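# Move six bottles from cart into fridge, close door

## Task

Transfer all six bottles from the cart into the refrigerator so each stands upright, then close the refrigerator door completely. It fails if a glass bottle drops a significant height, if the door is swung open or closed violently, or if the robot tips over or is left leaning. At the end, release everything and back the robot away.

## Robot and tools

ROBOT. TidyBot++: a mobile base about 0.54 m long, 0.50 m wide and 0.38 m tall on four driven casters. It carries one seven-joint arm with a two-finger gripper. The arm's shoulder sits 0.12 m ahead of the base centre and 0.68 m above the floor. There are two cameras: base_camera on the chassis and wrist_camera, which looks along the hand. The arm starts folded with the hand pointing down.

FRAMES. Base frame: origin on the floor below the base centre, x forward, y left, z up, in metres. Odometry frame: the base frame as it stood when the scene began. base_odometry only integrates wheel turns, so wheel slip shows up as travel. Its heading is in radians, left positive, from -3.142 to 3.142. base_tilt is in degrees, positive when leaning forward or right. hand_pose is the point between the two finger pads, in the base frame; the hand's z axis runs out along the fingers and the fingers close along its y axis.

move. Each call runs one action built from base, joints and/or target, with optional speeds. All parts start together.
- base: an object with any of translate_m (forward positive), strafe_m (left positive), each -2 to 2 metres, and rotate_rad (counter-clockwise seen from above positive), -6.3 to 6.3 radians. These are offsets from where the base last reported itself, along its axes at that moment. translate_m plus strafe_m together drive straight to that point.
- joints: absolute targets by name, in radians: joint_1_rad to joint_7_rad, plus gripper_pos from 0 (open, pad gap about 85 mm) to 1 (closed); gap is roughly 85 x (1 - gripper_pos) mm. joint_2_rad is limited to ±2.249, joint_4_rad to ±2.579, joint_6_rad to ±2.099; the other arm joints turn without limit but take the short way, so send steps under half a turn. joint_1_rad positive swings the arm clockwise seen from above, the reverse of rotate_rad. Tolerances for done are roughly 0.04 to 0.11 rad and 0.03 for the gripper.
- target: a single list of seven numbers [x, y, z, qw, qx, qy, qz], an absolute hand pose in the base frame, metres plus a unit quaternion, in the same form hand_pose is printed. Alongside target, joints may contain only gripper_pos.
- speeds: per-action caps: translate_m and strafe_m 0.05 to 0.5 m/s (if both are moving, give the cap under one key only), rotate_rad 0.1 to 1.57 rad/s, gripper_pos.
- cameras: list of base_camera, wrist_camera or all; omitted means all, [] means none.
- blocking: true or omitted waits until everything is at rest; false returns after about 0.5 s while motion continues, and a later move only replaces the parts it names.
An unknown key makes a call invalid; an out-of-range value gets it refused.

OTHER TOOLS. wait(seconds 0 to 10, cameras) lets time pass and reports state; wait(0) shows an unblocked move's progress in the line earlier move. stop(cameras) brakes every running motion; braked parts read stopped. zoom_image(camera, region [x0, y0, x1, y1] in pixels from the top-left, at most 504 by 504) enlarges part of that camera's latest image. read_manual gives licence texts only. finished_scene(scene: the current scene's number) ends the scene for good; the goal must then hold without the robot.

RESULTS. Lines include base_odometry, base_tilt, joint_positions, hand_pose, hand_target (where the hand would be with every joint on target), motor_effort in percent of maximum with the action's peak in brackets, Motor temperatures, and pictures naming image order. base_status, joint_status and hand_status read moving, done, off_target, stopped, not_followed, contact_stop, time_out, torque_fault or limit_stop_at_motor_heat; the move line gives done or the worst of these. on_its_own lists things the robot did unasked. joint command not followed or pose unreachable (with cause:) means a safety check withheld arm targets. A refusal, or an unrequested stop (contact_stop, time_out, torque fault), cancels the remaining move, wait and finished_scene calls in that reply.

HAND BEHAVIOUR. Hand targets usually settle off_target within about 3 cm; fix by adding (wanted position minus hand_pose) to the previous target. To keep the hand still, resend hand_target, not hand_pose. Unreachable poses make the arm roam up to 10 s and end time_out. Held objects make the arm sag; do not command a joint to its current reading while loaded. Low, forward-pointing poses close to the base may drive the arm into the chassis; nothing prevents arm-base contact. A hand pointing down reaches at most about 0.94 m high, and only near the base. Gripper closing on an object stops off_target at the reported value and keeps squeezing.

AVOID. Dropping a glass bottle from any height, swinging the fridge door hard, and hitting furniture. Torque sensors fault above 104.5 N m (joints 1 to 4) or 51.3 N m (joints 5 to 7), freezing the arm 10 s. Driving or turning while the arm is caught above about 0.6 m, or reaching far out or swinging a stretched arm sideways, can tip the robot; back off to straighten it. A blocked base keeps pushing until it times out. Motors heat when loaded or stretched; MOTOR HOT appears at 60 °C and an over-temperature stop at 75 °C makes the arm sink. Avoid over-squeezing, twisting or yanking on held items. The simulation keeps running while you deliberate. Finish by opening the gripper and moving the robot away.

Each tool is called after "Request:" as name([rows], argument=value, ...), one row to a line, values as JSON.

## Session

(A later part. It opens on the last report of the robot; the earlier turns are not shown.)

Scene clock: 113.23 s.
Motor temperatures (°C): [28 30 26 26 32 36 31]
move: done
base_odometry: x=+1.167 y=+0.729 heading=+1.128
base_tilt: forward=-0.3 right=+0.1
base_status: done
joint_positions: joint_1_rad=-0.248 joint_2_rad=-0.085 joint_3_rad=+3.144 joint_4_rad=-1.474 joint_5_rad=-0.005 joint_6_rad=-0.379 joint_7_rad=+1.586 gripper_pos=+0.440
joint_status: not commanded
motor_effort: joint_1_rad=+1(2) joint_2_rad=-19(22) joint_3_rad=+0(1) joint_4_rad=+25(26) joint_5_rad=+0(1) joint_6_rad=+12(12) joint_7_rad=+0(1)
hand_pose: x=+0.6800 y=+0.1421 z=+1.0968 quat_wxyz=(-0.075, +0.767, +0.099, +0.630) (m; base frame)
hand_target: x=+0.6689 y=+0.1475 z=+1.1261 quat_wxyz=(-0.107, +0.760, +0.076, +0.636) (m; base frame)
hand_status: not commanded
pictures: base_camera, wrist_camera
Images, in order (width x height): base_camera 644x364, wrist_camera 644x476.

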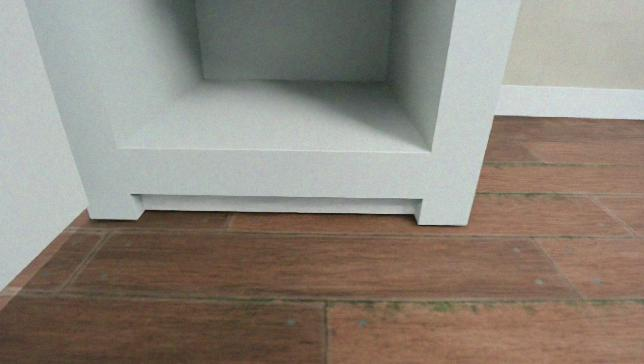

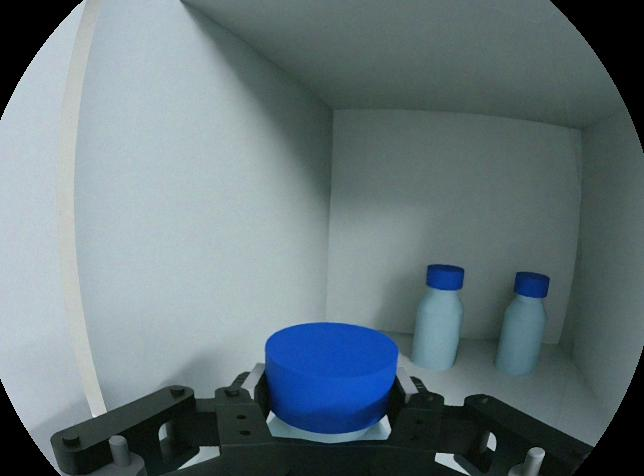

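Request:
move(base={"translate_m":0.345,"strafe_m":0.035}, speeds={"translate_m":0.2})

Request:
move(joints={"joint_4_rad":-1.56,"joint_6_rad":-0.27}, cameras=["wrist_camera"])

Scene clock: 116.57 s.
Motor temperatures (°C): [28 30 26 26 32 36 31]
move: done
base_odometry: x=+1.283 y=+1.056 heading=+1.128
base_tilt: forward=-0.3 right=+0.1
base_status: done
joint_positions: joint_1_rad=-0.248 joint_2_rad=-0.085 joint_3_rad=+3.144 joint_4_rad=-1.474 joint_5_rad=-0.005 joint_6_rad=-0.380 joint_7_rad=+1.586 gripper_pos=+0.440
joint_status: not commanded
motor_effort: joint_1_rad=+0(3) joint_2_rad=-19(23) joint_3_rad=+0(3) joint_4_rad=+25(25) joint_5_rad=+0(1) joint_6_rad=+11(12) joint_7_rad=+0(1)
hand_pose: x=+0.6799 y=+0.1421 z=+1.0970 quat_wxyz=(-0.075, +0.767, +0.099, +0.629) (m; base frame)
hand_target: x=+0.6689 y=+0.1475 z=+1.1261 quat_wxyz=(-0.107, +0.760, +0.076, +0.636) (m; base frame)
hand_status: not commanded
pictures: base_camera, wrist_camera
Images, in order (width x height): base_camera 644x364, wrist_camera 644x476.

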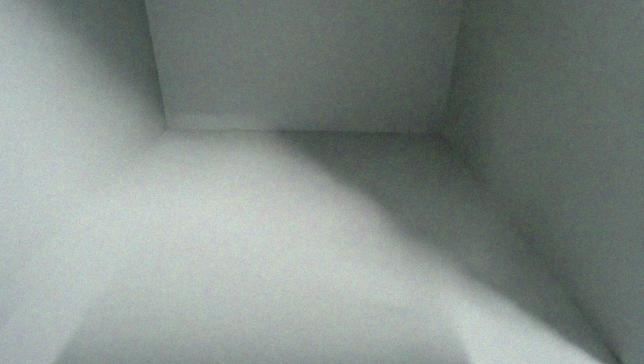

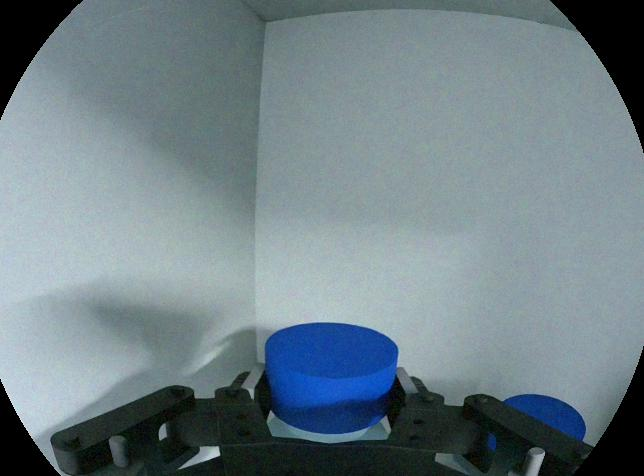

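Scene clock: 117.60 s.
Motor temperatures (°C): [28 30 26 26 32 36 31]
move: done
base_odometry: x=+1.283 y=+1.056 heading=+1.128
base_tilt: forward=-0.3 right=+0.1
base_status: not commanded
joint_positions: joint_1_rad=-0.248 joint_2_rad=-0.086 joint_3_rad=+3.144 joint_4_rad=-1.562 joint_5_rad=-0.005 joint_6_rad=-0.326 joint_7_rad=+1.586 gripper_pos=+0.440
joint_status: all done
motor_effort: joint_1_rad=+1(1) joint_2_rad=-18(21) joint_3_rad=+0(1) joint_4_rad=+24(26) joint_5_rad=+0(1) joint_6_rad=+12(12) joint_7_rad=+0(1)
hand_pose: x=+0.6813 y=+0.1424 z=+1.0590 quat_wxyz=(-0.073, +0.778, +0.100, +0.616) (m; base frame)
hand_target: x=+0.6775 y=+0.1481 z=+1.0859 quat_wxyz=(-0.106, +0.757, +0.074, +0.640) (m; base frame)
hand_status: not commanded
pictures: wrist_camera
Images, in order (width x height): wrist_camera 644x476.

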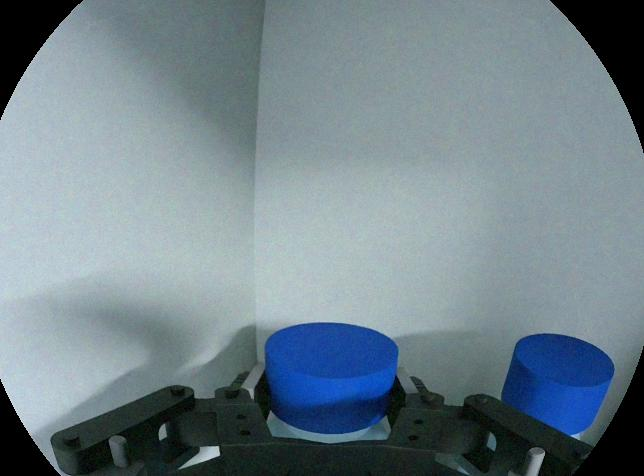

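Request:
move(joints={"joint_4_rad":-1.67,"joint_6_rad":-0.15}, cameras=["wrist_camera"])

Scene clock: 118.83 s.
Motor temperatures (°C): [28 30 26 26 32 36 31]
move: done
base_odometry: x=+1.283 y=+1.056 heading=+1.128
base_tilt: forward=-0.3 right=+0.1
base_status: not commanded
joint_positions: joint_1_rad=-0.248 joint_2_rad=-0.098 joint_3_rad=+3.144 joint_4_rad=-1.644 joint_5_rad=-0.005 joint_6_rad=-0.192 joint_7_rad=+1.586 gripper_pos=+0.440
joint_status: all done
motor_effort: joint_1_rad=+1(1) joint_2_rad=-13(18) joint_3_rad=+1(1) joint_4_rad=+20(24) joint_5_rad=-1(1) joint_6_rad=+8(11) joint_7_rad=+0(1)
hand_pose: x=+0.6813 y=+0.1422 z=+1.0568 quat_wxyz=(-0.076, +0.757, +0.098, +0.641) (m; base frame)
hand_target: x=+0.6801 y=+0.1474 z=+1.0545 quat_wxyz=(-0.105, +0.754, +0.072, +0.644) (m; base frame)
hand_status: not commanded
pictures: wrist_camera
Images, in order (width x height): wrist_camera 644x476.

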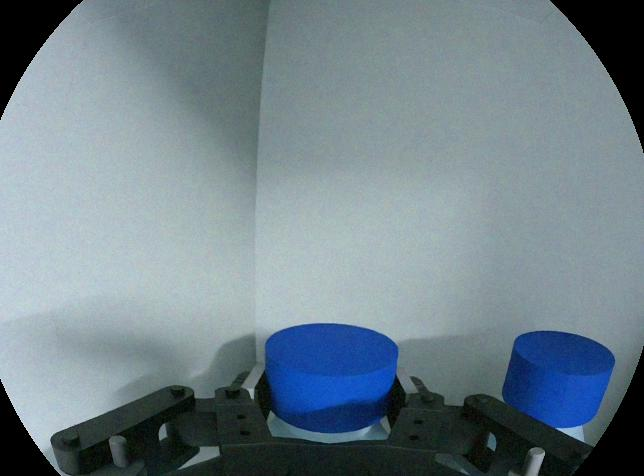

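Down. Release and back out.

Request:
move(joints={"gripper_pos":0.2}, cameras=["wrist_camera"])

Request:
move(base={"translate_m":-0.25,"strafe_m":-0.06}, speeds={"translate_m":0.2}, cameras=["wrist_camera"])

Request:
move(base={"translate_m":-0.8})

Scene clock: 120.13 s.
Motor temperatures (°C): [28 30 25 26 32 36 31]
move: done
base_odometry: x=+1.283 y=+1.056 heading=+1.128
base_tilt: forward=-0.3 right=+0.1
base_status: not commanded
joint_positions: joint_1_rad=-0.248 joint_2_rad=-0.098 joint_3_rad=+3.144 joint_4_rad=-1.650 joint_5_rad=-0.005 joint_6_rad=-0.191 joint_7_rad=+1.586 gripper_pos=+0.200
joint_status: all done
motor_effort: joint_1_rad=+0(1) joint_2_rad=-14(16) joint_3_rad=+0(1) joint_4_rad=+21(21) joint_5_rad=+0(1) joint_6_rad=+8(8) joint_7_rad=+0(1)
hand_pose: x=+0.6811 y=+0.1421 z=+1.0530 quat_wxyz=(-0.076, +0.759, +0.098, +0.639) (m; base frame)
hand_target: x=+0.6801 y=+0.1474 z=+1.0545 quat_wxyz=(-0.105, +0.754, +0.072, +0.644) (m; base frame)
hand_status: not commanded
pictures: wrist_camera
Images, in order (width x height): wrist_camera 644x476.

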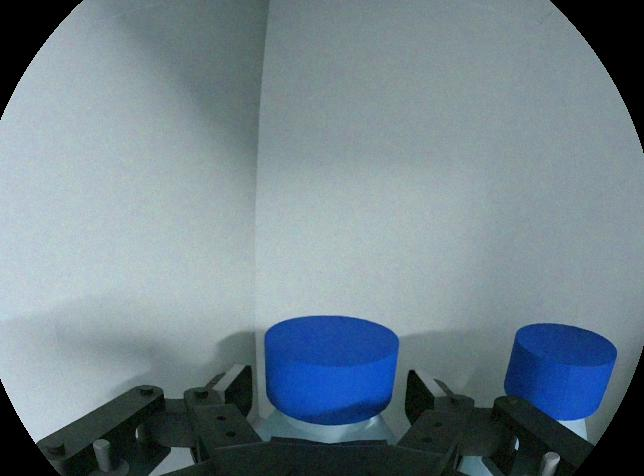

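Scene clock: 122.20 s.
Motor temperatures (°C): [28 30 25 26 32 36 31]
move: done
base_odometry: x=+1.230 y=+0.804 heading=+1.128
base_tilt: forward=-0.3 right=+0.1
base_status: done
joint_positions: joint_1_rad=-0.248 joint_2_rad=-0.104 joint_3_rad=+3.144 joint_4_rad=-1.652 joint_5_rad=-0.005 joint_6_rad=-0.190 joint_7_rad=+1.586 gripper_pos=+0.200
joint_status: not commanded
motor_effort: joint_1_rad=+1(2) joint_2_rad=-15(19) joint_3_rad=+0(2) joint_4_rad=+21(22) joint_5_rad=+0(1) joint_6_rad=+8(9) joint_7_rad=+0(1)
hand_pose: x=+0.6789 y=+0.1417 z=+1.0557 quat_wxyz=(-0.076, +0.757, +0.098, +0.641) (m; base frame)
hand_target: x=+0.6801 y=+0.1474 z=+1.0545 quat_wxyz=(-0.105, +0.754, +0.072, +0.644) (m; base frame)
hand_status: not commanded
pictures: wrist_camera
Images, in order (width x height): wrist_camera 644x476.

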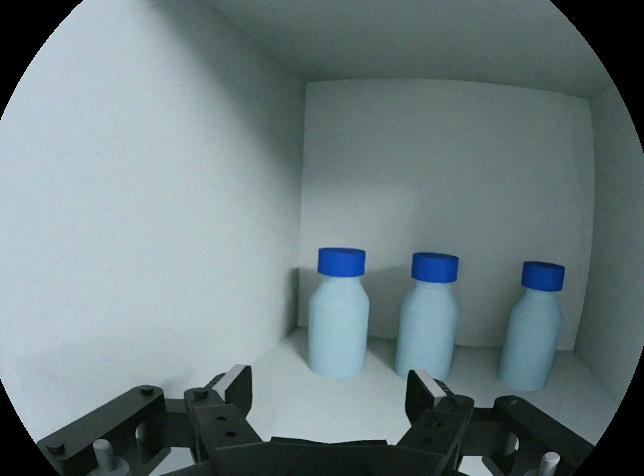

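Scene clock: 125.00 s.
Motor temperatures (°C): [28 30 25 26 32 36 31]
move: done
base_odometry: x=+0.888 y=+0.081 heading=+1.128
base_tilt: forward=-0.3 right=+0.1
base_status: done
joint_positions: joint_1_rad=-0.248 joint_2_rad=-0.106 joint_3_rad=+3.144 joint_4_rad=-1.652 joint_5_rad=-0.005 joint_6_rad=-0.190 joint_7_rad=+1.586 gripper_pos=+0.200
joint_status: not commanded
motor_effort: joint_1_rad=+0(1) joint_2_rad=-15(18) joint_3_rad=+0(1) joint_4_rad=+21(21) joint_5_rad=+0(1) joint_6_rad=+8(9) joint_7_rad=+0(1)
hand_pose: x=+0.6781 y=+0.1415 z=+1.0568 quat_wxyz=(-0.076, +0.757, +0.097, +0.642) (m; base frame)
hand_target: x=+0.6801 y=+0.1474 z=+1.0545 quat_wxyz=(-0.105, +0.754, +0.072, +0.644) (m; base frame)
hand_status: not commanded
pictures: base_camera, wrist_camera
Images, in order (width x height): base_camera 644x364, wrist_camera 644x476.

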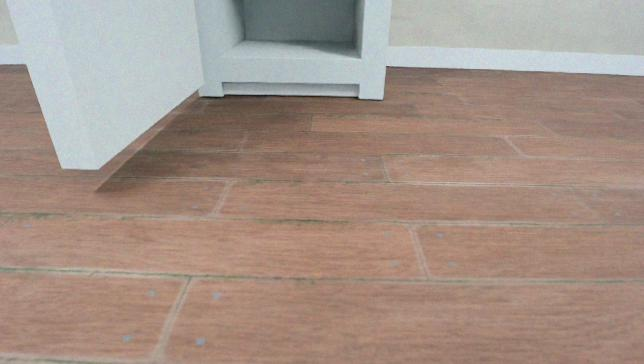

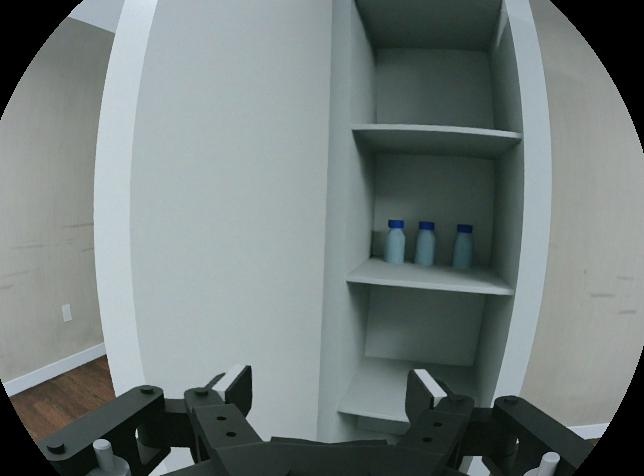

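Request:
move(base={"translate_m":-0.487,"strafe_m":0.254,"rotate_rad":-1.398}, joints={"joint_1_rad":0}, cameras=["wrist_camera"])

Request:
move(base={"translate_m":-0.063,"strafe_m":-0.472}, joints={"joint_1_rad":0,"joint_2_rad":-0.2,"joint_4_rad":-2.175,"joint_6_rad":0.245}, cameras=["wrist_camera"])

Scene clock: 128.30 s.
Motor temperatures (°C): [28 30 25 26 32 36 31]
move: done
base_odometry: x=+0.450 y=-0.250 heading=-0.269
base_tilt: forward=-0.3 right=+0.1
base_status: done
joint_positions: joint_1_rad=+0.001 joint_2_rad=-0.104 joint_3_rad=+3.144 joint_4_rad=-1.653 joint_5_rad=-0.005 joint_6_rad=-0.189 joint_7_rad=+1.586 gripper_pos=+0.200
joint_status: all done
motor_effort: joint_1_rad=+1(3) joint_2_rad=-15(20) joint_3_rad=+0(3) joint_4_rad=+21(21) joint_5_rad=+0(1) joint_6_rad=+8(9) joint_7_rad=+1(1)
hand_pose: x=+0.6967 y=-0.0005 z=+1.0554 quat_wxyz=(+0.004, +0.764, +0.003, +0.646) (m; base frame)
hand_target: x=+0.6992 y=+0.0040 z=+1.0545 quat_wxyz=(-0.024, +0.757, -0.023, +0.652) (m; base frame)
hand_status: not commanded
pictures: wrist_camera
Images, in order (width x height): wrist_camera 644x476.

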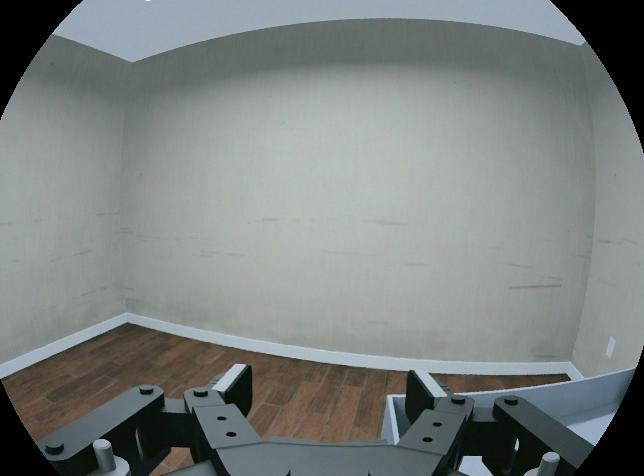

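Scene clock: 130.53 s.
Motor temperatures (°C): [28 30 25 26 32 36 31]
move: done
base_odometry: x=+0.263 y=-0.689 heading=-0.270
base_tilt: forward=-0.3 right=+0.1
base_status: done
joint_positions: joint_1_rad=+0.001 joint_2_rad=-0.189 joint_3_rad=+3.143 joint_4_rad=-2.156 joint_5_rad=-0.005 joint_6_rad=+0.199 joint_7_rad=+1.586 gripper_pos=+0.200
joint_status: all done
motor_effort: joint_1_rad=+0(3) joint_2_rad=-11(16) joint_3_rad=+0(3) joint_4_rad=+20(22) joint_5_rad=+0(1) joint_6_rad=+8(9) joint_7_rad=+0(1)
hand_pose: x=+0.6352 y=-0.0003 z=+0.9129 quat_wxyz=(+0.004, +0.773, +0.003, +0.634) (m; base frame)
hand_target: x=+0.6318 y=-0.0005 z=+0.9212 quat_wxyz=(-0.018, +0.761, -0.027, +0.648) (m; base frame)
hand_status: not commanded
pictures: wrist_camera
Images, in order (width x height): wrist_camera 644x476.

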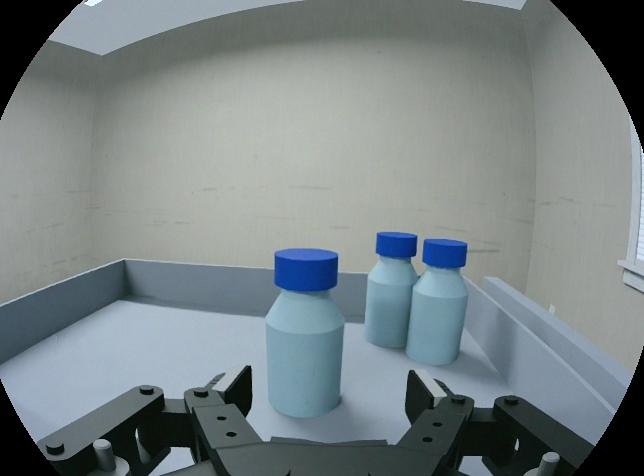

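Request:
move(base={"translate_m":0.12,"strafe_m":0.015}, speeds={"translate_m":0.15}, cameras=["wrist_camera"])

Scene clock: 132.27 s.
Motor temperatures (°C): [28 30 25 26 32 36 31]
move: done
base_odometry: x=+0.383 y=-0.706 heading=-0.270
base_tilt: forward=-0.3 right=+0.1
base_status: done
joint_positions: joint_1_rad=+0.001 joint_2_rad=-0.198 joint_3_rad=+3.143 joint_4_rad=-2.158 joint_5_rad=-0.005 joint_6_rad=+0.201 joint_7_rad=+1.586 gripper_pos=+0.200
joint_status: not commanded
motor_effort: joint_1_rad=+1(1) joint_2_rad=-11(13) joint_3_rad=+0(1) joint_4_rad=+20(20) joint_5_rad=+0(1) joint_6_rad=+8(9) joint_7_rad=+0(1)
hand_pose: x=+0.6331 y=-0.0003 z=+0.9171 quat_wxyz=(+0.004, +0.770, +0.003, +0.638) (m; base frame)
hand_target: x=+0.6318 y=-0.0005 z=+0.9212 quat_wxyz=(-0.018, +0.761, -0.027, +0.648) (m; base frame)
hand_status: not commanded
pictures: wrist_camera
Images, in order (width x height): wrist_camera 644x476.

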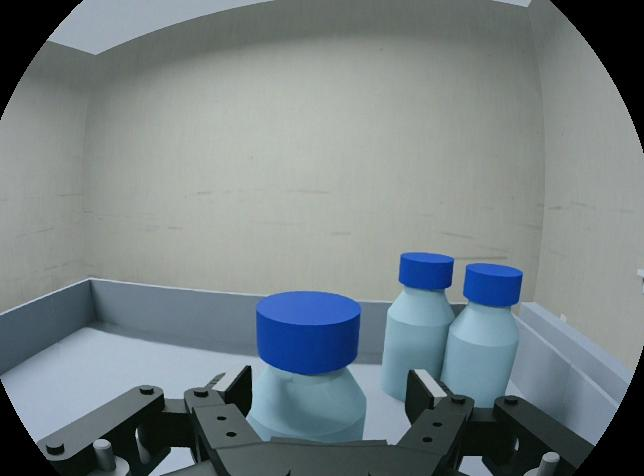

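Request:
move(base={"translate_m":0.038,"strafe_m":0.01}, speeds={"translate_m":0.1}, cameras=["wrist_camera"])

Request:
move(joints={"gripper_pos":0.7}, cameras=["wrist_camera"])

Scene clock: 133.53 s.
Motor temperatures (°C): [28 30 25 26 32 36 31]
move: done
base_odometry: x=+0.423 y=-0.707 heading=-0.270
base_tilt: forward=-0.3 right=+0.1
base_status: done
joint_positions: joint_1_rad=+0.001 joint_2_rad=-0.201 joint_3_rad=+3.143 joint_4_rad=-2.158 joint_5_rad=-0.005 joint_6_rad=+0.202 joint_7_rad=+1.586 gripper_pos=+0.200
joint_status: not commanded
motor_effort: joint_1_rad=+1(2) joint_2_rad=-11(14) joint_3_rad=+0(1) joint_4_rad=+20(20) joint_5_rad=+0(1) joint_6_rad=+8(9) joint_7_rad=+0(1)
hand_pose: x=+0.6322 y=-0.0003 z=+0.9185 quat_wxyz=(+0.004, +0.769, +0.003, +0.639) (m; base frame)
hand_target: x=+0.6318 y=-0.0005 z=+0.9212 quat_wxyz=(-0.018, +0.761, -0.027, +0.648) (m; base frame)
hand_status: not commanded
pictures: wrist_camera
Images, in order (width x height): wrist_camera 644x476.

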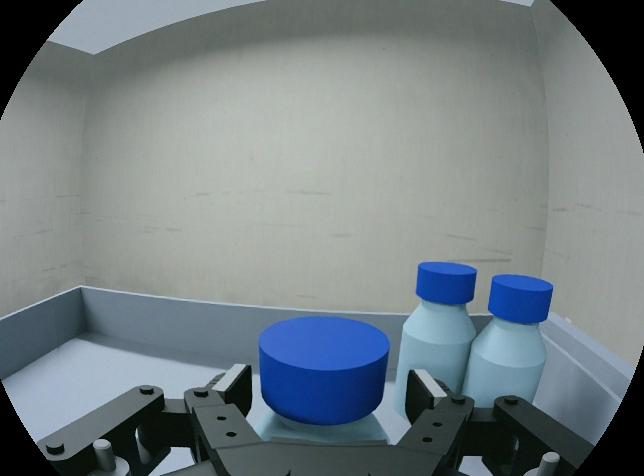

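Scene clock: 134.37 s.
Motor temperatures (°C): [28 30 25 26 32 36 31]
move: off_target
base_odometry: x=+0.423 y=-0.707 heading=-0.270
base_tilt: forward=-0.3 right=+0.1
base_status: not commanded
joint_positions: joint_1_rad=+0.001 joint_2_rad=-0.201 joint_3_rad=+3.143 joint_4_rad=-2.159 joint_5_rad=-0.005 joint_6_rad=+0.204 joint_7_rad=+1.586 gripper_pos=+0.449
joint_status: gripper_pos off_target (ended at +0.449, target +0.700)
motor_effort: joint_1_rad=+2(2) joint_2_rad=-10(11) joint_3_rad=+1(3) joint_4_rad=+20(20) joint_5_rad=+0(1) joint_6_rad=+8(9) joint_7_rad=+0(1)
hand_pose: x=+0.6323 y=-0.0002 z=+0.9191 quat_wxyz=(+0.004, +0.769, +0.003, +0.640) (m; base frame)
hand_target: x=+0.6318 y=-0.0005 z=+0.9212 quat_wxyz=(-0.018, +0.761, -0.027, +0.648) (m; base frame)
hand_status: not commanded
pictures: wrist_camera
Images, in order (width x height): wrist_camera 644x476.

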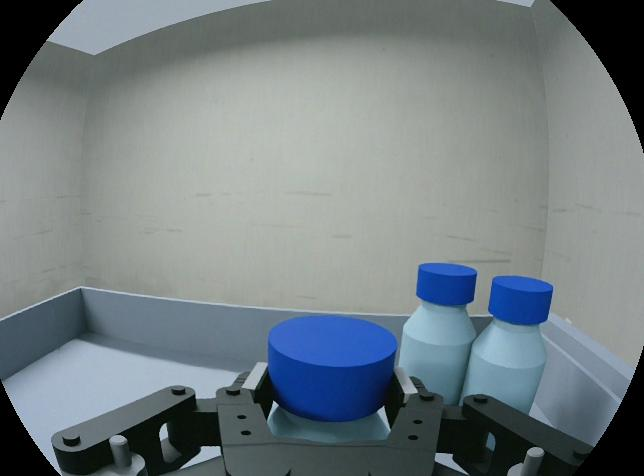

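Request:
move(joints={"joint_2_rad":-0.35,"joint_4_rad":-1.78,"joint_6_rad":-0.29}, cameras=[])

Request:
move(base={"translate_m":-0.35}, speeds={"translate_m":0.4}, cameras=["wrist_camera"])

Request:
move(base={"translate_m":0.593,"strafe_m":0.787,"rotate_rad":1.398}, speeds={"rotate_rad":0.7}, joints={"joint_1_rad":0,"joint_2_rad":-0.1,"joint_4_rad":-1.42,"joint_6_rad":-0.42}, cameras=["wrist_camera"])

Request:
move(base={"translate_m":0.7}, speeds={"translate_m":0.4})

Scene clock: 137.20 s.
Motor temperatures (°C): [28 30 25 26 32 36 31]
move: done
base_odometry: x=+0.423 y=-0.707 heading=-0.270
base_tilt: forward=-0.3 right=+0.1
base_status: not commanded
joint_positions: joint_1_rad=+0.001 joint_2_rad=-0.331 joint_3_rad=+3.143 joint_4_rad=-1.831 joint_5_rad=-0.005 joint_6_rad=-0.246 joint_7_rad=+1.586 gripper_pos=+0.449
joint_status: all done
motor_effort: joint_1_rad=+1(2) joint_2_rad=-11(18) joint_3_rad=+1(2) joint_4_rad=+25(27) joint_5_rad=+0(1) joint_6_rad=+12(13) joint_7_rad=+0(1)
hand_pose: x=+0.6025 y=+0.0004 z=+1.0478 quat_wxyz=(+0.003, +0.766, +0.003, +0.643) (m; base frame)
hand_target: x=+0.5938 y=+0.0055 z=+1.0750 quat_wxyz=(-0.025, +0.757, -0.021, +0.652) (m; base frame)
hand_status: not commanded
pictures: none
No camera images: "cameras" was empty.

Scene clock: 139.27 s.
Motor temperatures (°C): [28 30 25 26 32 36 31]
move: done
base_odometry: x=+0.085 y=-0.613 heading=-0.270
base_tilt: forward=-0.3 right=+0.1
base_status: done
joint_positions: joint_1_rad=+0.001 joint_2_rad=-0.338 joint_3_rad=+3.143 joint_4_rad=-1.831 joint_5_rad=-0.005 joint_6_rad=-0.251 joint_7_rad=+1.586 gripper_pos=+0.449
joint_status: not commanded
motor_effort: joint_1_rad=+0(2) joint_2_rad=-11(15) joint_3_rad=+1(2) joint_4_rad=+25(26) joint_5_rad=+0(2) joint_6_rad=+11(13) joint_7_rad=+0(1)
hand_pose: x=+0.5994 y=+0.0004 z=+1.0499 quat_wxyz=(+0.003, +0.765, +0.003, +0.644) (m; base frame)
hand_target: x=+0.5938 y=+0.0055 z=+1.0750 quat_wxyz=(-0.025, +0.757, -0.021, +0.652) (m; base frame)
hand_status: not commanded
pictures: wrist_camera
Images, in order (width x height): wrist_camera 644x476.

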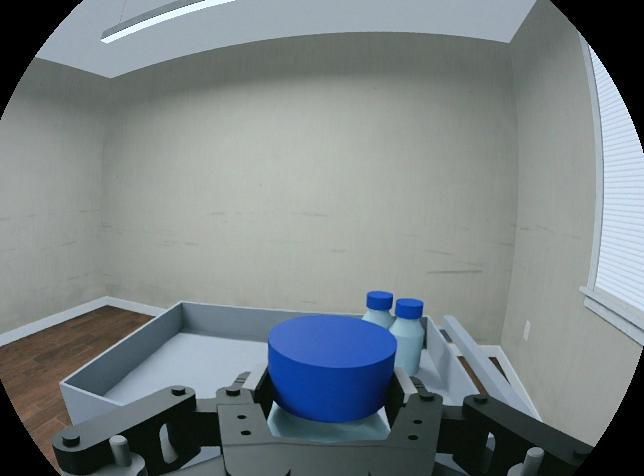

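Scene clock: 142.43 s.
Motor temperatures (°C): [28 30 25 26 32 36 31]
move: done
base_odometry: x=+0.867 y=-0.013 heading=+1.127
base_tilt: forward=-0.3 right=+0.1
base_status: done
joint_positions: joint_1_rad=+0.000 joint_2_rad=-0.083 joint_3_rad=+3.144 joint_4_rad=-1.477 joint_5_rad=-0.005 joint_6_rad=-0.378 joint_7_rad=+1.586 gripper_pos=+0.449
joint_status: all done
motor_effort: joint_1_rad=+1(3) joint_2_rad=-20(23) joint_3_rad=+0(5) joint_4_rad=+25(27) joint_5_rad=+0(2) joint_6_rad=+12(13) joint_7_rad=+0(1)
hand_pose: x=+0.6984 y=+0.0004 z=+1.0944 quat_wxyz=(+0.003, +0.775, +0.004, +0.633) (m; base frame)
hand_target: x=+0.6883 y=+0.0069 z=+1.1262 quat_wxyz=(-0.027, +0.764, -0.019, +0.644) (m; base frame)
hand_status: not commanded
pictures: wrist_camera
Images, in order (width x height): wrist_camera 644x476.

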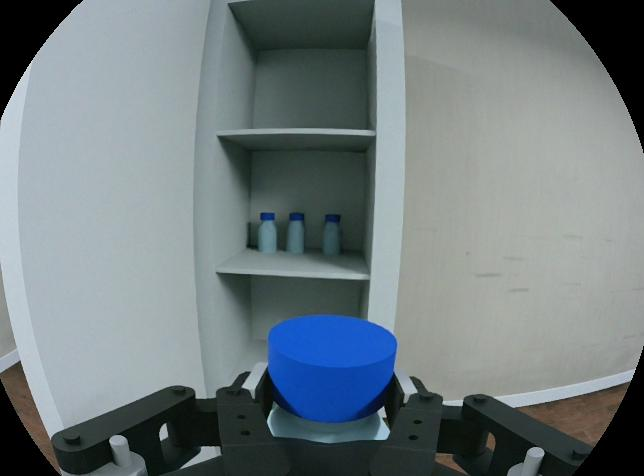

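Scene clock: 145.27 s.
Motor temperatures (°C): [28 30 25 27 32 36 31]
move: done
base_odometry: x=+1.168 y=+0.619 heading=+1.129
base_tilt: forward=-0.3 right=+0.1
base_status: done
joint_positions: joint_1_rad=+0.000 joint_2_rad=-0.084 joint_3_rad=+3.144 joint_4_rad=-1.476 joint_5_rad=-0.005 joint_6_rad=-0.381 joint_7_rad=+1.586 gripper_pos=+0.449
joint_status: not commanded
motor_effort: joint_1_rad=+0(2) joint_2_rad=-19(22) joint_3_rad=+1(2) joint_4_rad=+25(26) joint_5_rad=+0(1) joint_6_rad=+12(13) joint_7_rad=+0(1)
hand_pose: x=+0.6982 y=+0.0004 z=+1.0943 quat_wxyz=(+0.003, +0.775, +0.004, +0.632) (m; base frame)
hand_target: x=+0.6883 y=+0.0069 z=+1.1262 quat_wxyz=(-0.027, +0.764, -0.019, +0.644) (m; base frame)
hand_status: not commanded
pictures: base_camera, wrist_camera
Images, in order (width x height): base_camera 644x364, wrist_camera 644x476.

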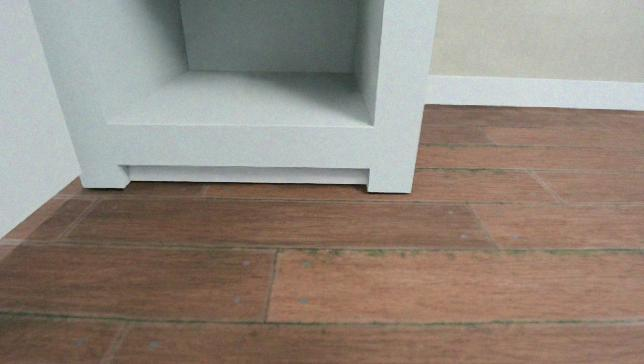

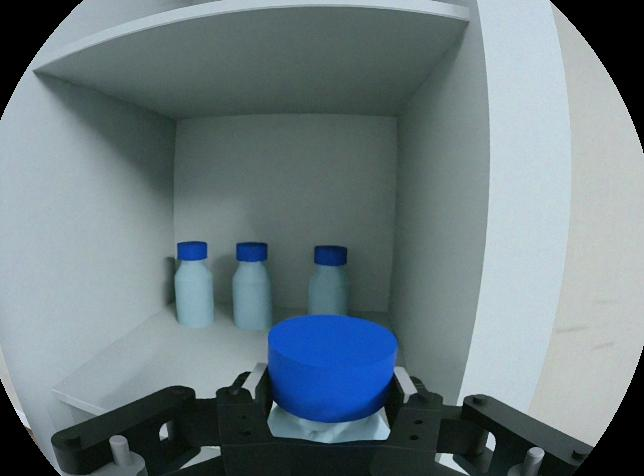

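Request:
move(base={"translate_m":0.289,"strafe_m":0.012}, speeds={"translate_m":0.2})

Request:
move(joints={"joint_4_rad":-1.56,"joint_6_rad":-0.27}, cameras=["wrist_camera"])

Request:
move(joints={"joint_4_rad":-1.67,"joint_6_rad":-0.15}, cameras=["wrist_camera"])

Scene clock: 148.00 s.
Motor temperatures (°C): [28 30 25 27 32 36 31]
move: done
base_odometry: x=+1.281 y=+0.886 heading=+1.129
base_tilt: forward=-0.3 right=+0.1
base_status: done
joint_positions: joint_1_rad=+0.000 joint_2_rad=-0.084 joint_3_rad=+3.144 joint_4_rad=-1.475 joint_5_rad=-0.005 joint_6_rad=-0.382 joint_7_rad=+1.586 gripper_pos=+0.449
joint_status: not commanded
motor_effort: joint_1_rad=+1(2) joint_2_rad=-19(23) joint_3_rad=+0(2) joint_4_rad=+25(26) joint_5_rad=+0(1) joint_6_rad=+11(12) joint_7_rad=+0(1)
hand_pose: x=+0.6981 y=+0.0004 z=+1.0944 quat_wxyz=(+0.003, +0.775, +0.004, +0.632) (m; base frame)
hand_target: x=+0.6883 y=+0.0069 z=+1.1262 quat_wxyz=(-0.027, +0.764, -0.019, +0.644) (m; base frame)
hand_status: not commanded
pictures: base_camera, wrist_camera
Images, in order (width x height): base_camera 644x364, wrist_camera 644x476.

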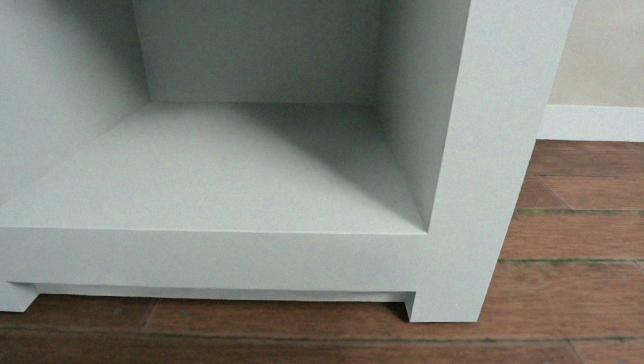

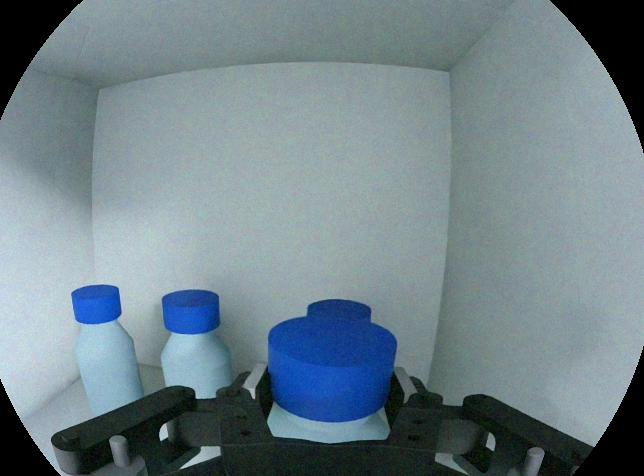

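Scene clock: 149.03 s.
Motor temperatures (°C): [28 30 25 27 32 36 31]
move: done
base_odometry: x=+1.281 y=+0.885 heading=+1.129
base_tilt: forward=-0.3 right=+0.1
base_status: not commanded
joint_positions: joint_1_rad=+0.000 joint_2_rad=-0.084 joint_3_rad=+3.144 joint_4_rad=-1.562 joint_5_rad=-0.005 joint_6_rad=-0.325 joint_7_rad=+1.586 gripper_pos=+0.449
joint_status: all done
motor_effort: joint_1_rad=+0(2) joint_2_rad=-19(21) joint_3_rad=+0(1) joint_4_rad=+24(26) joint_5_rad=+0(1) joint_6_rad=+11(12) joint_7_rad=+0(1)
hand_pose: x=+0.6997 y=+0.0003 z=+1.0587 quat_wxyz=(+0.003, +0.784, +0.004, +0.621) (m; base frame)
hand_target: x=+0.6968 y=+0.0053 z=+1.0860 quat_wxyz=(-0.025, +0.761, -0.021, +0.648) (m; base frame)
hand_status: not commanded
pictures: wrist_camera
Images, in order (width x height): wrist_camera 644x476.

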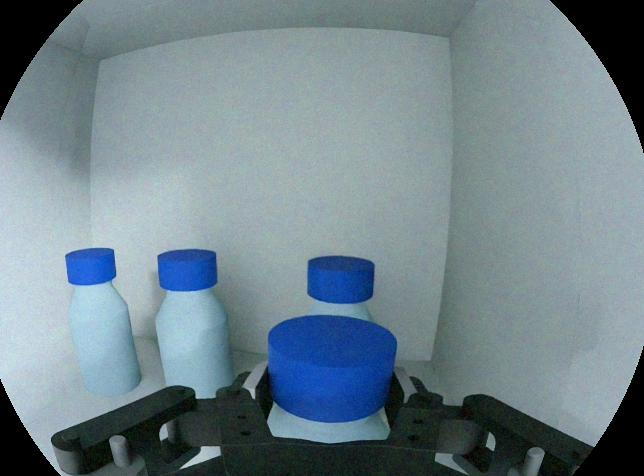

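Scene clock: 149.97 s.
Motor temperatures (°C): [28 30 25 27 32 36 31]
move: done
base_odometry: x=+1.281 y=+0.885 heading=+1.129
base_tilt: forward=-0.3 right=+0.1
base_status: not commanded
joint_positions: joint_1_rad=+0.000 joint_2_rad=-0.103 joint_3_rad=+3.144 joint_4_rad=-1.646 joint_5_rad=-0.005 joint_6_rad=-0.196 joint_7_rad=+1.586 gripper_pos=+0.449
joint_status: all done
motor_effort: joint_1_rad=+2(2) joint_2_rad=-13(18) joint_3_rad=+2(2) joint_4_rad=+21(24) joint_5_rad=+0(1) joint_6_rad=+8(12) joint_7_rad=+0(1)
hand_pose: x=+0.6970 y=+0.0001 z=+1.0570 quat_wxyz=(+0.004, +0.764, +0.003, +0.645) (m; base frame)
hand_target: x=+0.6992 y=+0.0040 z=+1.0545 quat_wxyz=(-0.024, +0.757, -0.023, +0.652) (m; base frame)
hand_status: not commanded
pictures: wrist_camera
Images, in order (width x height): wrist_camera 644x476.

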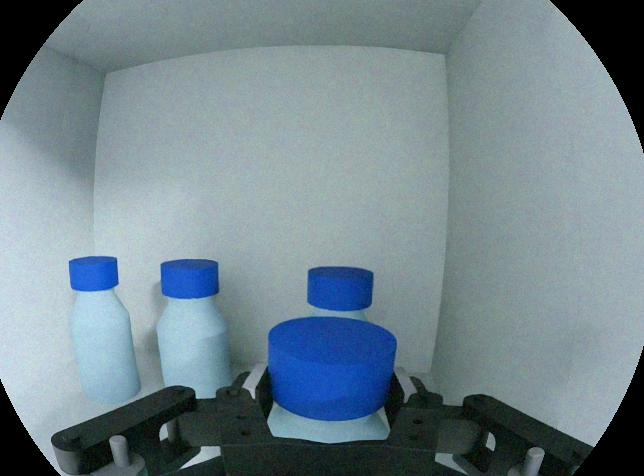

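Request:
move(joints={"gripper_pos":0.2}, cameras=["wrist_camera"])

Request:
move(base={"translate_m":-0.25}, speeds={"translate_m":0.2}, cameras=["wrist_camera"])

Request:
move(base={"translate_m":-0.65})

Scene clock: 151.17 s.
Motor temperatures (°C): [28 30 25 27 32 36 31]
move: done
base_odometry: x=+1.281 y=+0.885 heading=+1.129
base_tilt: forward=-0.3 right=+0.1
base_status: not commanded
joint_positions: joint_1_rad=+0.000 joint_2_rad=-0.103 joint_3_rad=+3.144 joint_4_rad=-1.650 joint_5_rad=-0.005 joint_6_rad=-0.195 joint_7_rad=+1.586 gripper_pos=+0.200
joint_status: all done
motor_effort: joint_1_rad=+1(2) joint_2_rad=-15(16) joint_3_rad=+0(2) joint_4_rad=+21(21) joint_5_rad=+0(1) joint_6_rad=+8(9) joint_7_rad=+0(1)
hand_pose: x=+0.6969 y=+0.0001 z=+1.0548 quat_wxyz=(+0.004, +0.765, +0.003, +0.644) (m; base frame)
hand_target: x=+0.6992 y=+0.0040 z=+1.0545 quat_wxyz=(-0.024, +0.757, -0.023, +0.652) (m; base frame)
hand_status: not commanded
pictures: wrist_camera
Images, in order (width x height): wrist_camera 644x476.

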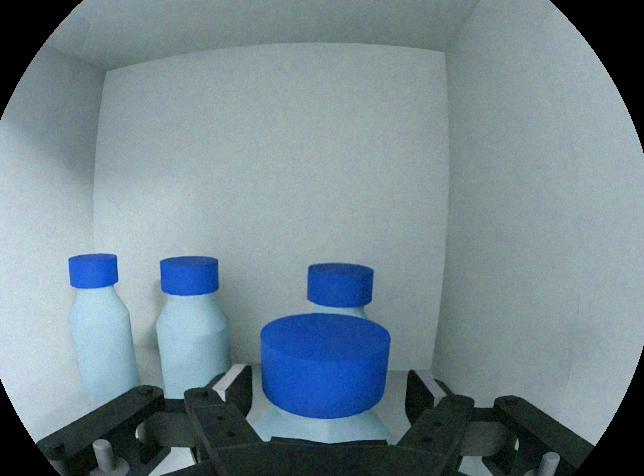

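Scene clock: 153.17 s.
Motor temperatures (°C): [28 30 25 27 32 36 31]
move: done
base_odometry: x=+1.173 y=+0.659 heading=+1.129
base_tilt: forward=-0.3 right=+0.1
base_status: done
joint_positions: joint_1_rad=+0.000 joint_2_rad=-0.108 joint_3_rad=+3.144 joint_4_rad=-1.651 joint_5_rad=-0.005 joint_6_rad=-0.193 joint_7_rad=+1.586 gripper_pos=+0.200
joint_status: not commanded
motor_effort: joint_1_rad=+0(2) joint_2_rad=-15(19) joint_3_rad=+0(2) joint_4_rad=+21(21) joint_5_rad=+0(1) joint_6_rad=+8(9) joint_7_rad=+0(1)
hand_pose: x=+0.6951 y=+0.0000 z=+1.0574 quat_wxyz=(+0.004, +0.763, +0.003, +0.646) (m; base frame)
hand_target: x=+0.6992 y=+0.0040 z=+1.0545 quat_wxyz=(-0.024, +0.757, -0.023, +0.652) (m; base frame)
hand_status: not commanded
pictures: wrist_camera
Images, in order (width x height): wrist_camera 644x476.

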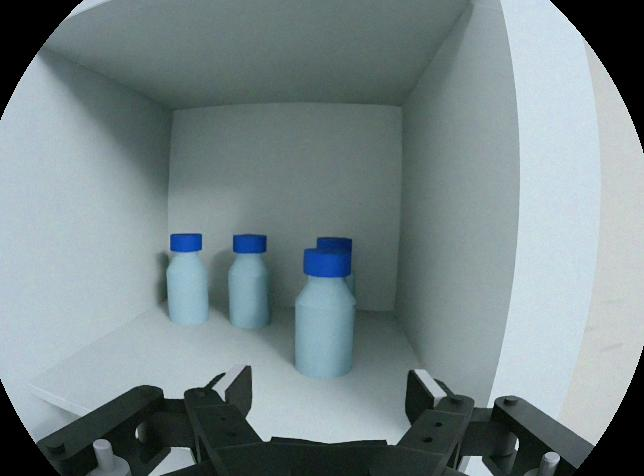

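Scene clock: 155.70 s.
Motor temperatures (°C): [28 30 25 27 32 36 31]
move: done
base_odometry: x=+0.895 y=+0.072 heading=+1.129
base_tilt: forward=-0.3 right=+0.1
base_status: done
joint_positions: joint_1_rad=+0.000 joint_2_rad=-0.107 joint_3_rad=+3.144 joint_4_rad=-1.652 joint_5_rad=-0.005 joint_6_rad=-0.191 joint_7_rad=+1.586 gripper_pos=+0.200
joint_status: not commanded
motor_effort: joint_1_rad=+0(2) joint_2_rad=-14(18) joint_3_rad=+0(1) joint_4_rad=+21(21) joint_5_rad=+0(1) joint_6_rad=+8(9) joint_7_rad=+1(1)
hand_pose: x=+0.6954 y=+0.0000 z=+1.0568 quat_wxyz=(+0.004, +0.763, +0.003, +0.646) (m; base frame)
hand_target: x=+0.6992 y=+0.0040 z=+1.0545 quat_wxyz=(-0.024, +0.757, -0.023, +0.652) (m; base frame)
hand_status: not commanded
pictures: base_camera, wrist_camera
Images, in order (width x height): base_camera 644x364, wrist_camera 644x476.

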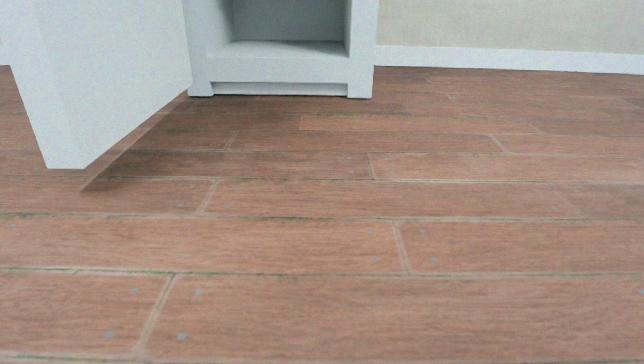

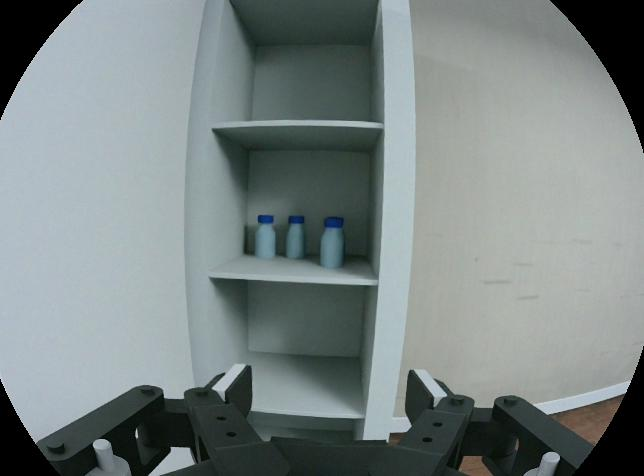

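Request:
move(base={"translate_m":0.197,"strafe_m":-0.56,"rotate_rad":-3.03}, speeds={"rotate_rad":1.2}, joints={"joint_1_rad":0,"joint_2_rad":0.1,"joint_4_rad":-1.5,"joint_6_rad":0.1})

Scene clock: 167.33 s.
Motor temperatures (°C): [28 30 25 27 32 36 31]
move: done
base_odometry: x=+1.485 y=+0.010 heading=-1.900
base_tilt: forward=-0.3 right=+0.1
base_status: done
joint_positions: joint_1_rad=+0.003 joint_2_rad=+0.091 joint_3_rad=+3.140 joint_4_rad=-1.529 joint_5_rad=-0.005 joint_6_rad=+0.056 joint_7_rad=+1.586 gripper_pos=+0.200
joint_status: all done
motor_effort: joint_1_rad=+0(5) joint_2_rad=-22(25) joint_3_rad=+0(4) joint_4_rad=+21(22) joint_5_rad=+0(1) joint_6_rad=+9(9) joint_7_rad=+0(1)
hand_pose: x=+0.7825 y=+0.0003 z=+1.0872 quat_wxyz=(+0.004, +0.705, +0.003, +0.709) (m; base frame)
hand_target: x=+0.7857 y=+0.0012 z=+1.1133 quat_wxyz=(-0.024, +0.681, -0.024, +0.731) (m; base frame)
hand_status: not commanded
pictures: base_camera, wrist_camera
Images, in order (width x height): base_camera 644x364, wrist_camera 644x476.

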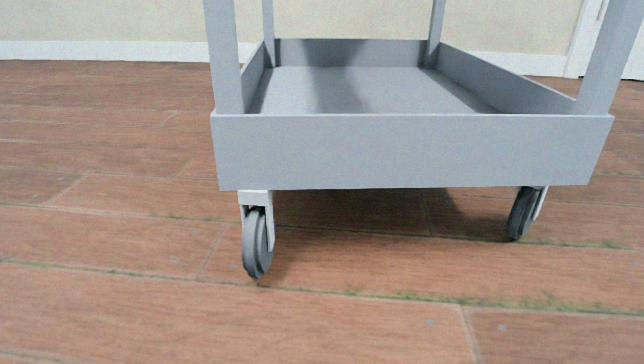

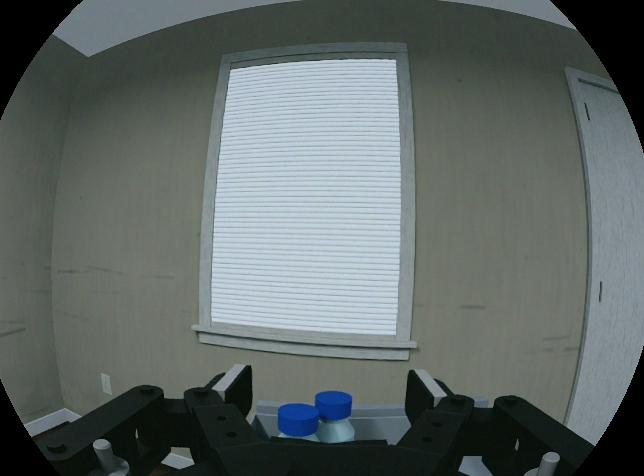

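Request:
move(joints={"joint_1_rad":0,"joint_2_rad":0.33,"joint_4_rad":-1.63,"joint_6_rad":0.25})

Scene clock: 169.37 s.
Motor temperatures (°C): [28 30 25 27 32 36 31]
move: done
base_odometry: x=+1.485 y=+0.010 heading=-1.900
base_tilt: forward=-0.3 right=+0.1
base_status: not commanded
joint_positions: joint_1_rad=+0.003 joint_2_rad=+0.322 joint_3_rad=+3.140 joint_4_rad=-1.624 joint_5_rad=-0.005 joint_6_rad=+0.205 joint_7_rad=+1.586 gripper_pos=+0.200
joint_status: all done
motor_effort: joint_1_rad=+1(2) joint_2_rad=-28(33) joint_3_rad=+0(1) joint_4_rad=+20(23) joint_5_rad=+0(1) joint_6_rad=+8(9) joint_7_rad=-1(1)
hand_pose: x=+0.8513 y=-0.0002 z=+0.9129 quat_wxyz=(+0.004, +0.765, +0.003, +0.644) (m; base frame)
hand_target: x=+0.8545 y=-0.0004 z=+0.9174 quat_wxyz=(-0.019, +0.754, -0.027, +0.656) (m; base frame)
hand_status: not commanded
pictures: base_camera, wrist_camera
Images, in order (width x height): base_camera 644x364, wrist_camera 644x476.

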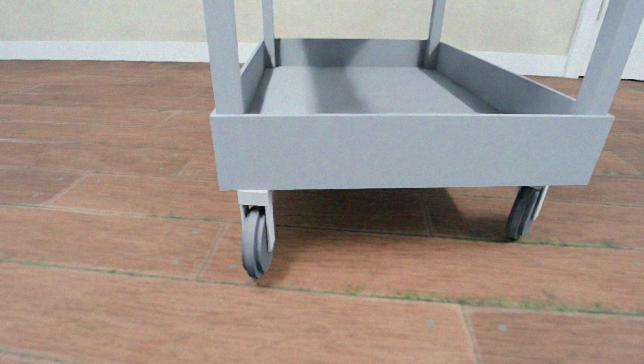

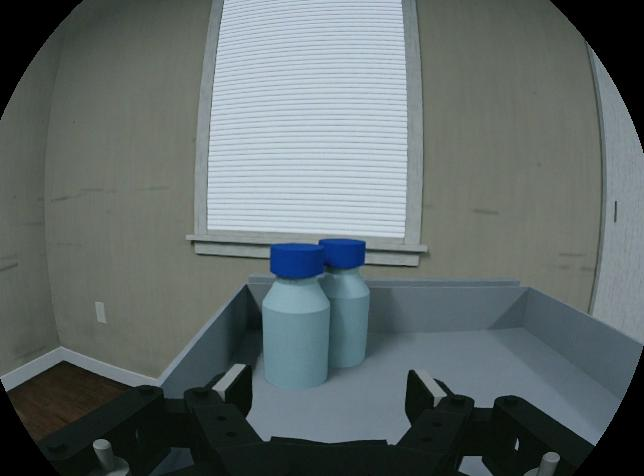

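Request:
move(base={"translate_m":0.155,"strafe_m":0.026}, speeds={"translate_m":0.15})

Scene clock: 171.43 s.
Motor temperatures (°C): [28 30 25 27 32 36 31]
move: done
base_odometry: x=+1.460 y=-0.145 heading=-1.902
base_tilt: forward=-0.3 right=+0.1
base_status: done
joint_positions: joint_1_rad=+0.003 joint_2_rad=+0.321 joint_3_rad=+3.140 joint_4_rad=-1.624 joint_5_rad=-0.005 joint_6_rad=+0.207 joint_7_rad=+1.586 gripper_pos=+0.200
joint_status: not commanded
motor_effort: joint_1_rad=+0(2) joint_2_rad=-28(30) joint_3_rad=+0(1) joint_4_rad=+20(21) joint_5_rad=+1(1) joint_6_rad=+8(9) joint_7_rad=+0(1)
hand_pose: x=+0.8512 y=-0.0002 z=+0.9146 quat_wxyz=(+0.004, +0.764, +0.003, +0.646) (m; base frame)
hand_target: x=+0.8545 y=-0.0004 z=+0.9174 quat_wxyz=(-0.019, +0.754, -0.027, +0.656) (m; base frame)
hand_status: not commanded
pictures: base_camera, wrist_camera
Images, in order (width x height): base_camera 644x364, wrist_camera 644x476.

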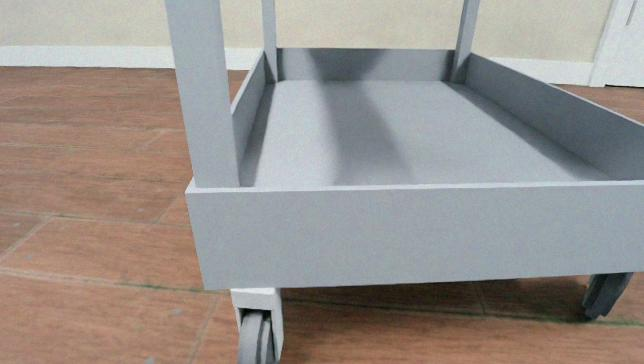

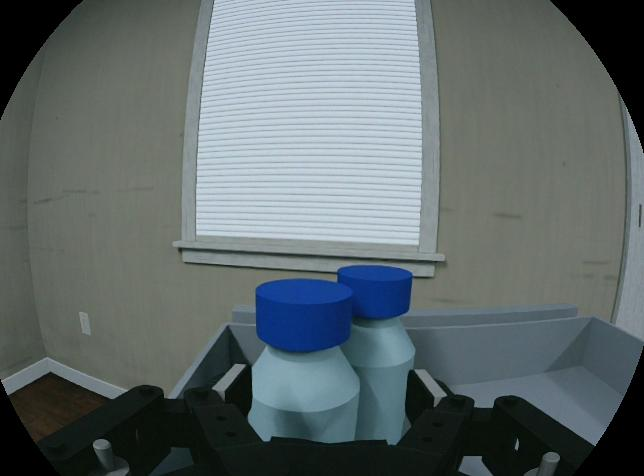

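Request:
move(base={"translate_m":-0.18}, cameras=[])

Request:
move(base={"translate_m":0.026,"strafe_m":0.398}, joints={"joint_1_rad":0.4,"joint_2_rad":0.5,"joint_4_rad":-1.35,"joint_6_rad":0.14})

Scene clock: 174.40 s.
Motor temperatures (°C): [28 30 25 27 32 36 31]
move: done
base_odometry: x=+1.518 y=+0.025 heading=-1.902
base_tilt: forward=-0.3 right=+0.1
base_status: done
joint_positions: joint_1_rad=+0.003 joint_2_rad=+0.316 joint_3_rad=+3.140 joint_4_rad=-1.624 joint_5_rad=-0.005 joint_6_rad=+0.210 joint_7_rad=+1.586 gripper_pos=+0.200
joint_status: not commanded
motor_effort: joint_1_rad=+1(2) joint_2_rad=-29(32) joint_3_rad=+0(2) joint_4_rad=+20(21) joint_5_rad=+0(1) joint_6_rad=+8(9) joint_7_rad=+1(1)
hand_pose: x=+0.8502 y=-0.0001 z=+0.9185 quat_wxyz=(+0.004, +0.761, +0.003, +0.648) (m; base frame)
hand_target: x=+0.8545 y=-0.0004 z=+0.9174 quat_wxyz=(-0.019, +0.754, -0.027, +0.656) (m; base frame)
hand_status: not commanded
pictures: none
No camera images: "cameras" was empty.

Scene clock: 176.70 s.
Motor temperatures (°C): [28 31 25 27 32 36 31]
move: done
base_odometry: x=+1.887 y=-0.128 heading=-1.901
base_tilt: forward=-0.3 right=+0.1
base_status: done
joint_positions: joint_1_rad=+0.389 joint_2_rad=+0.461 joint_3_rad=+3.141 joint_4_rad=-1.382 joint_5_rad=-0.005 joint_6_rad=+0.198 joint_7_rad=+1.586 gripper_pos=+0.200
joint_status: all done
motor_effort: joint_1_rad=+1(4) joint_2_rad=-32(34) joint_3_rad=+0(3) joint_4_rad=+20(21) joint_5_rad=+0(1) joint_6_rad=+8(10) joint_7_rad=+0(1)
hand_pose: x=+0.8603 y=-0.3023 z=+0.9508 quat_wxyz=(+0.135, +0.720, -0.138, +0.667) (m; base frame)
hand_target: x=+0.8673 y=-0.3156 z=+0.9212 quat_wxyz=(+0.110, +0.734, -0.176, +0.647) (m; base frame)
hand_status: not commanded
pictures: base_camera, wrist_camera
Images, in order (width x height): base_camera 644x364, wrist_camera 644x476.

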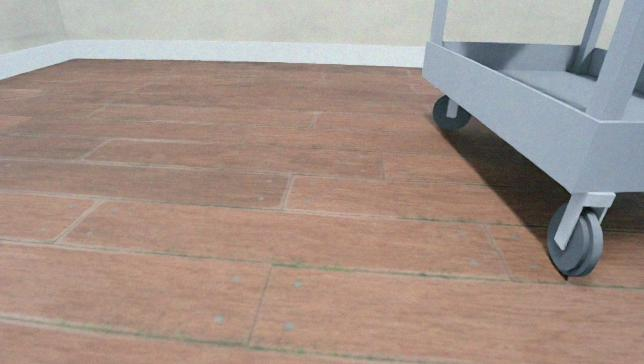

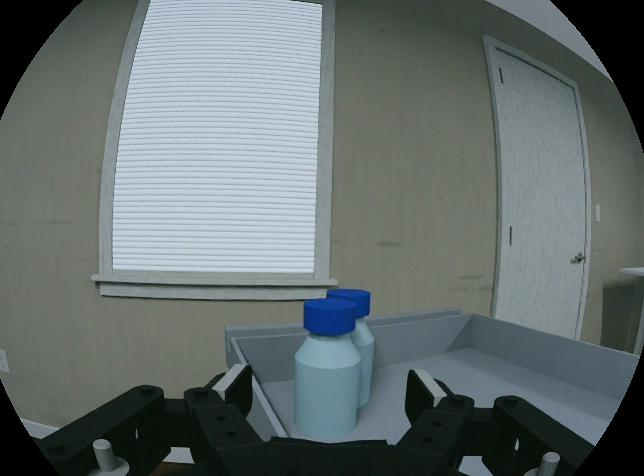

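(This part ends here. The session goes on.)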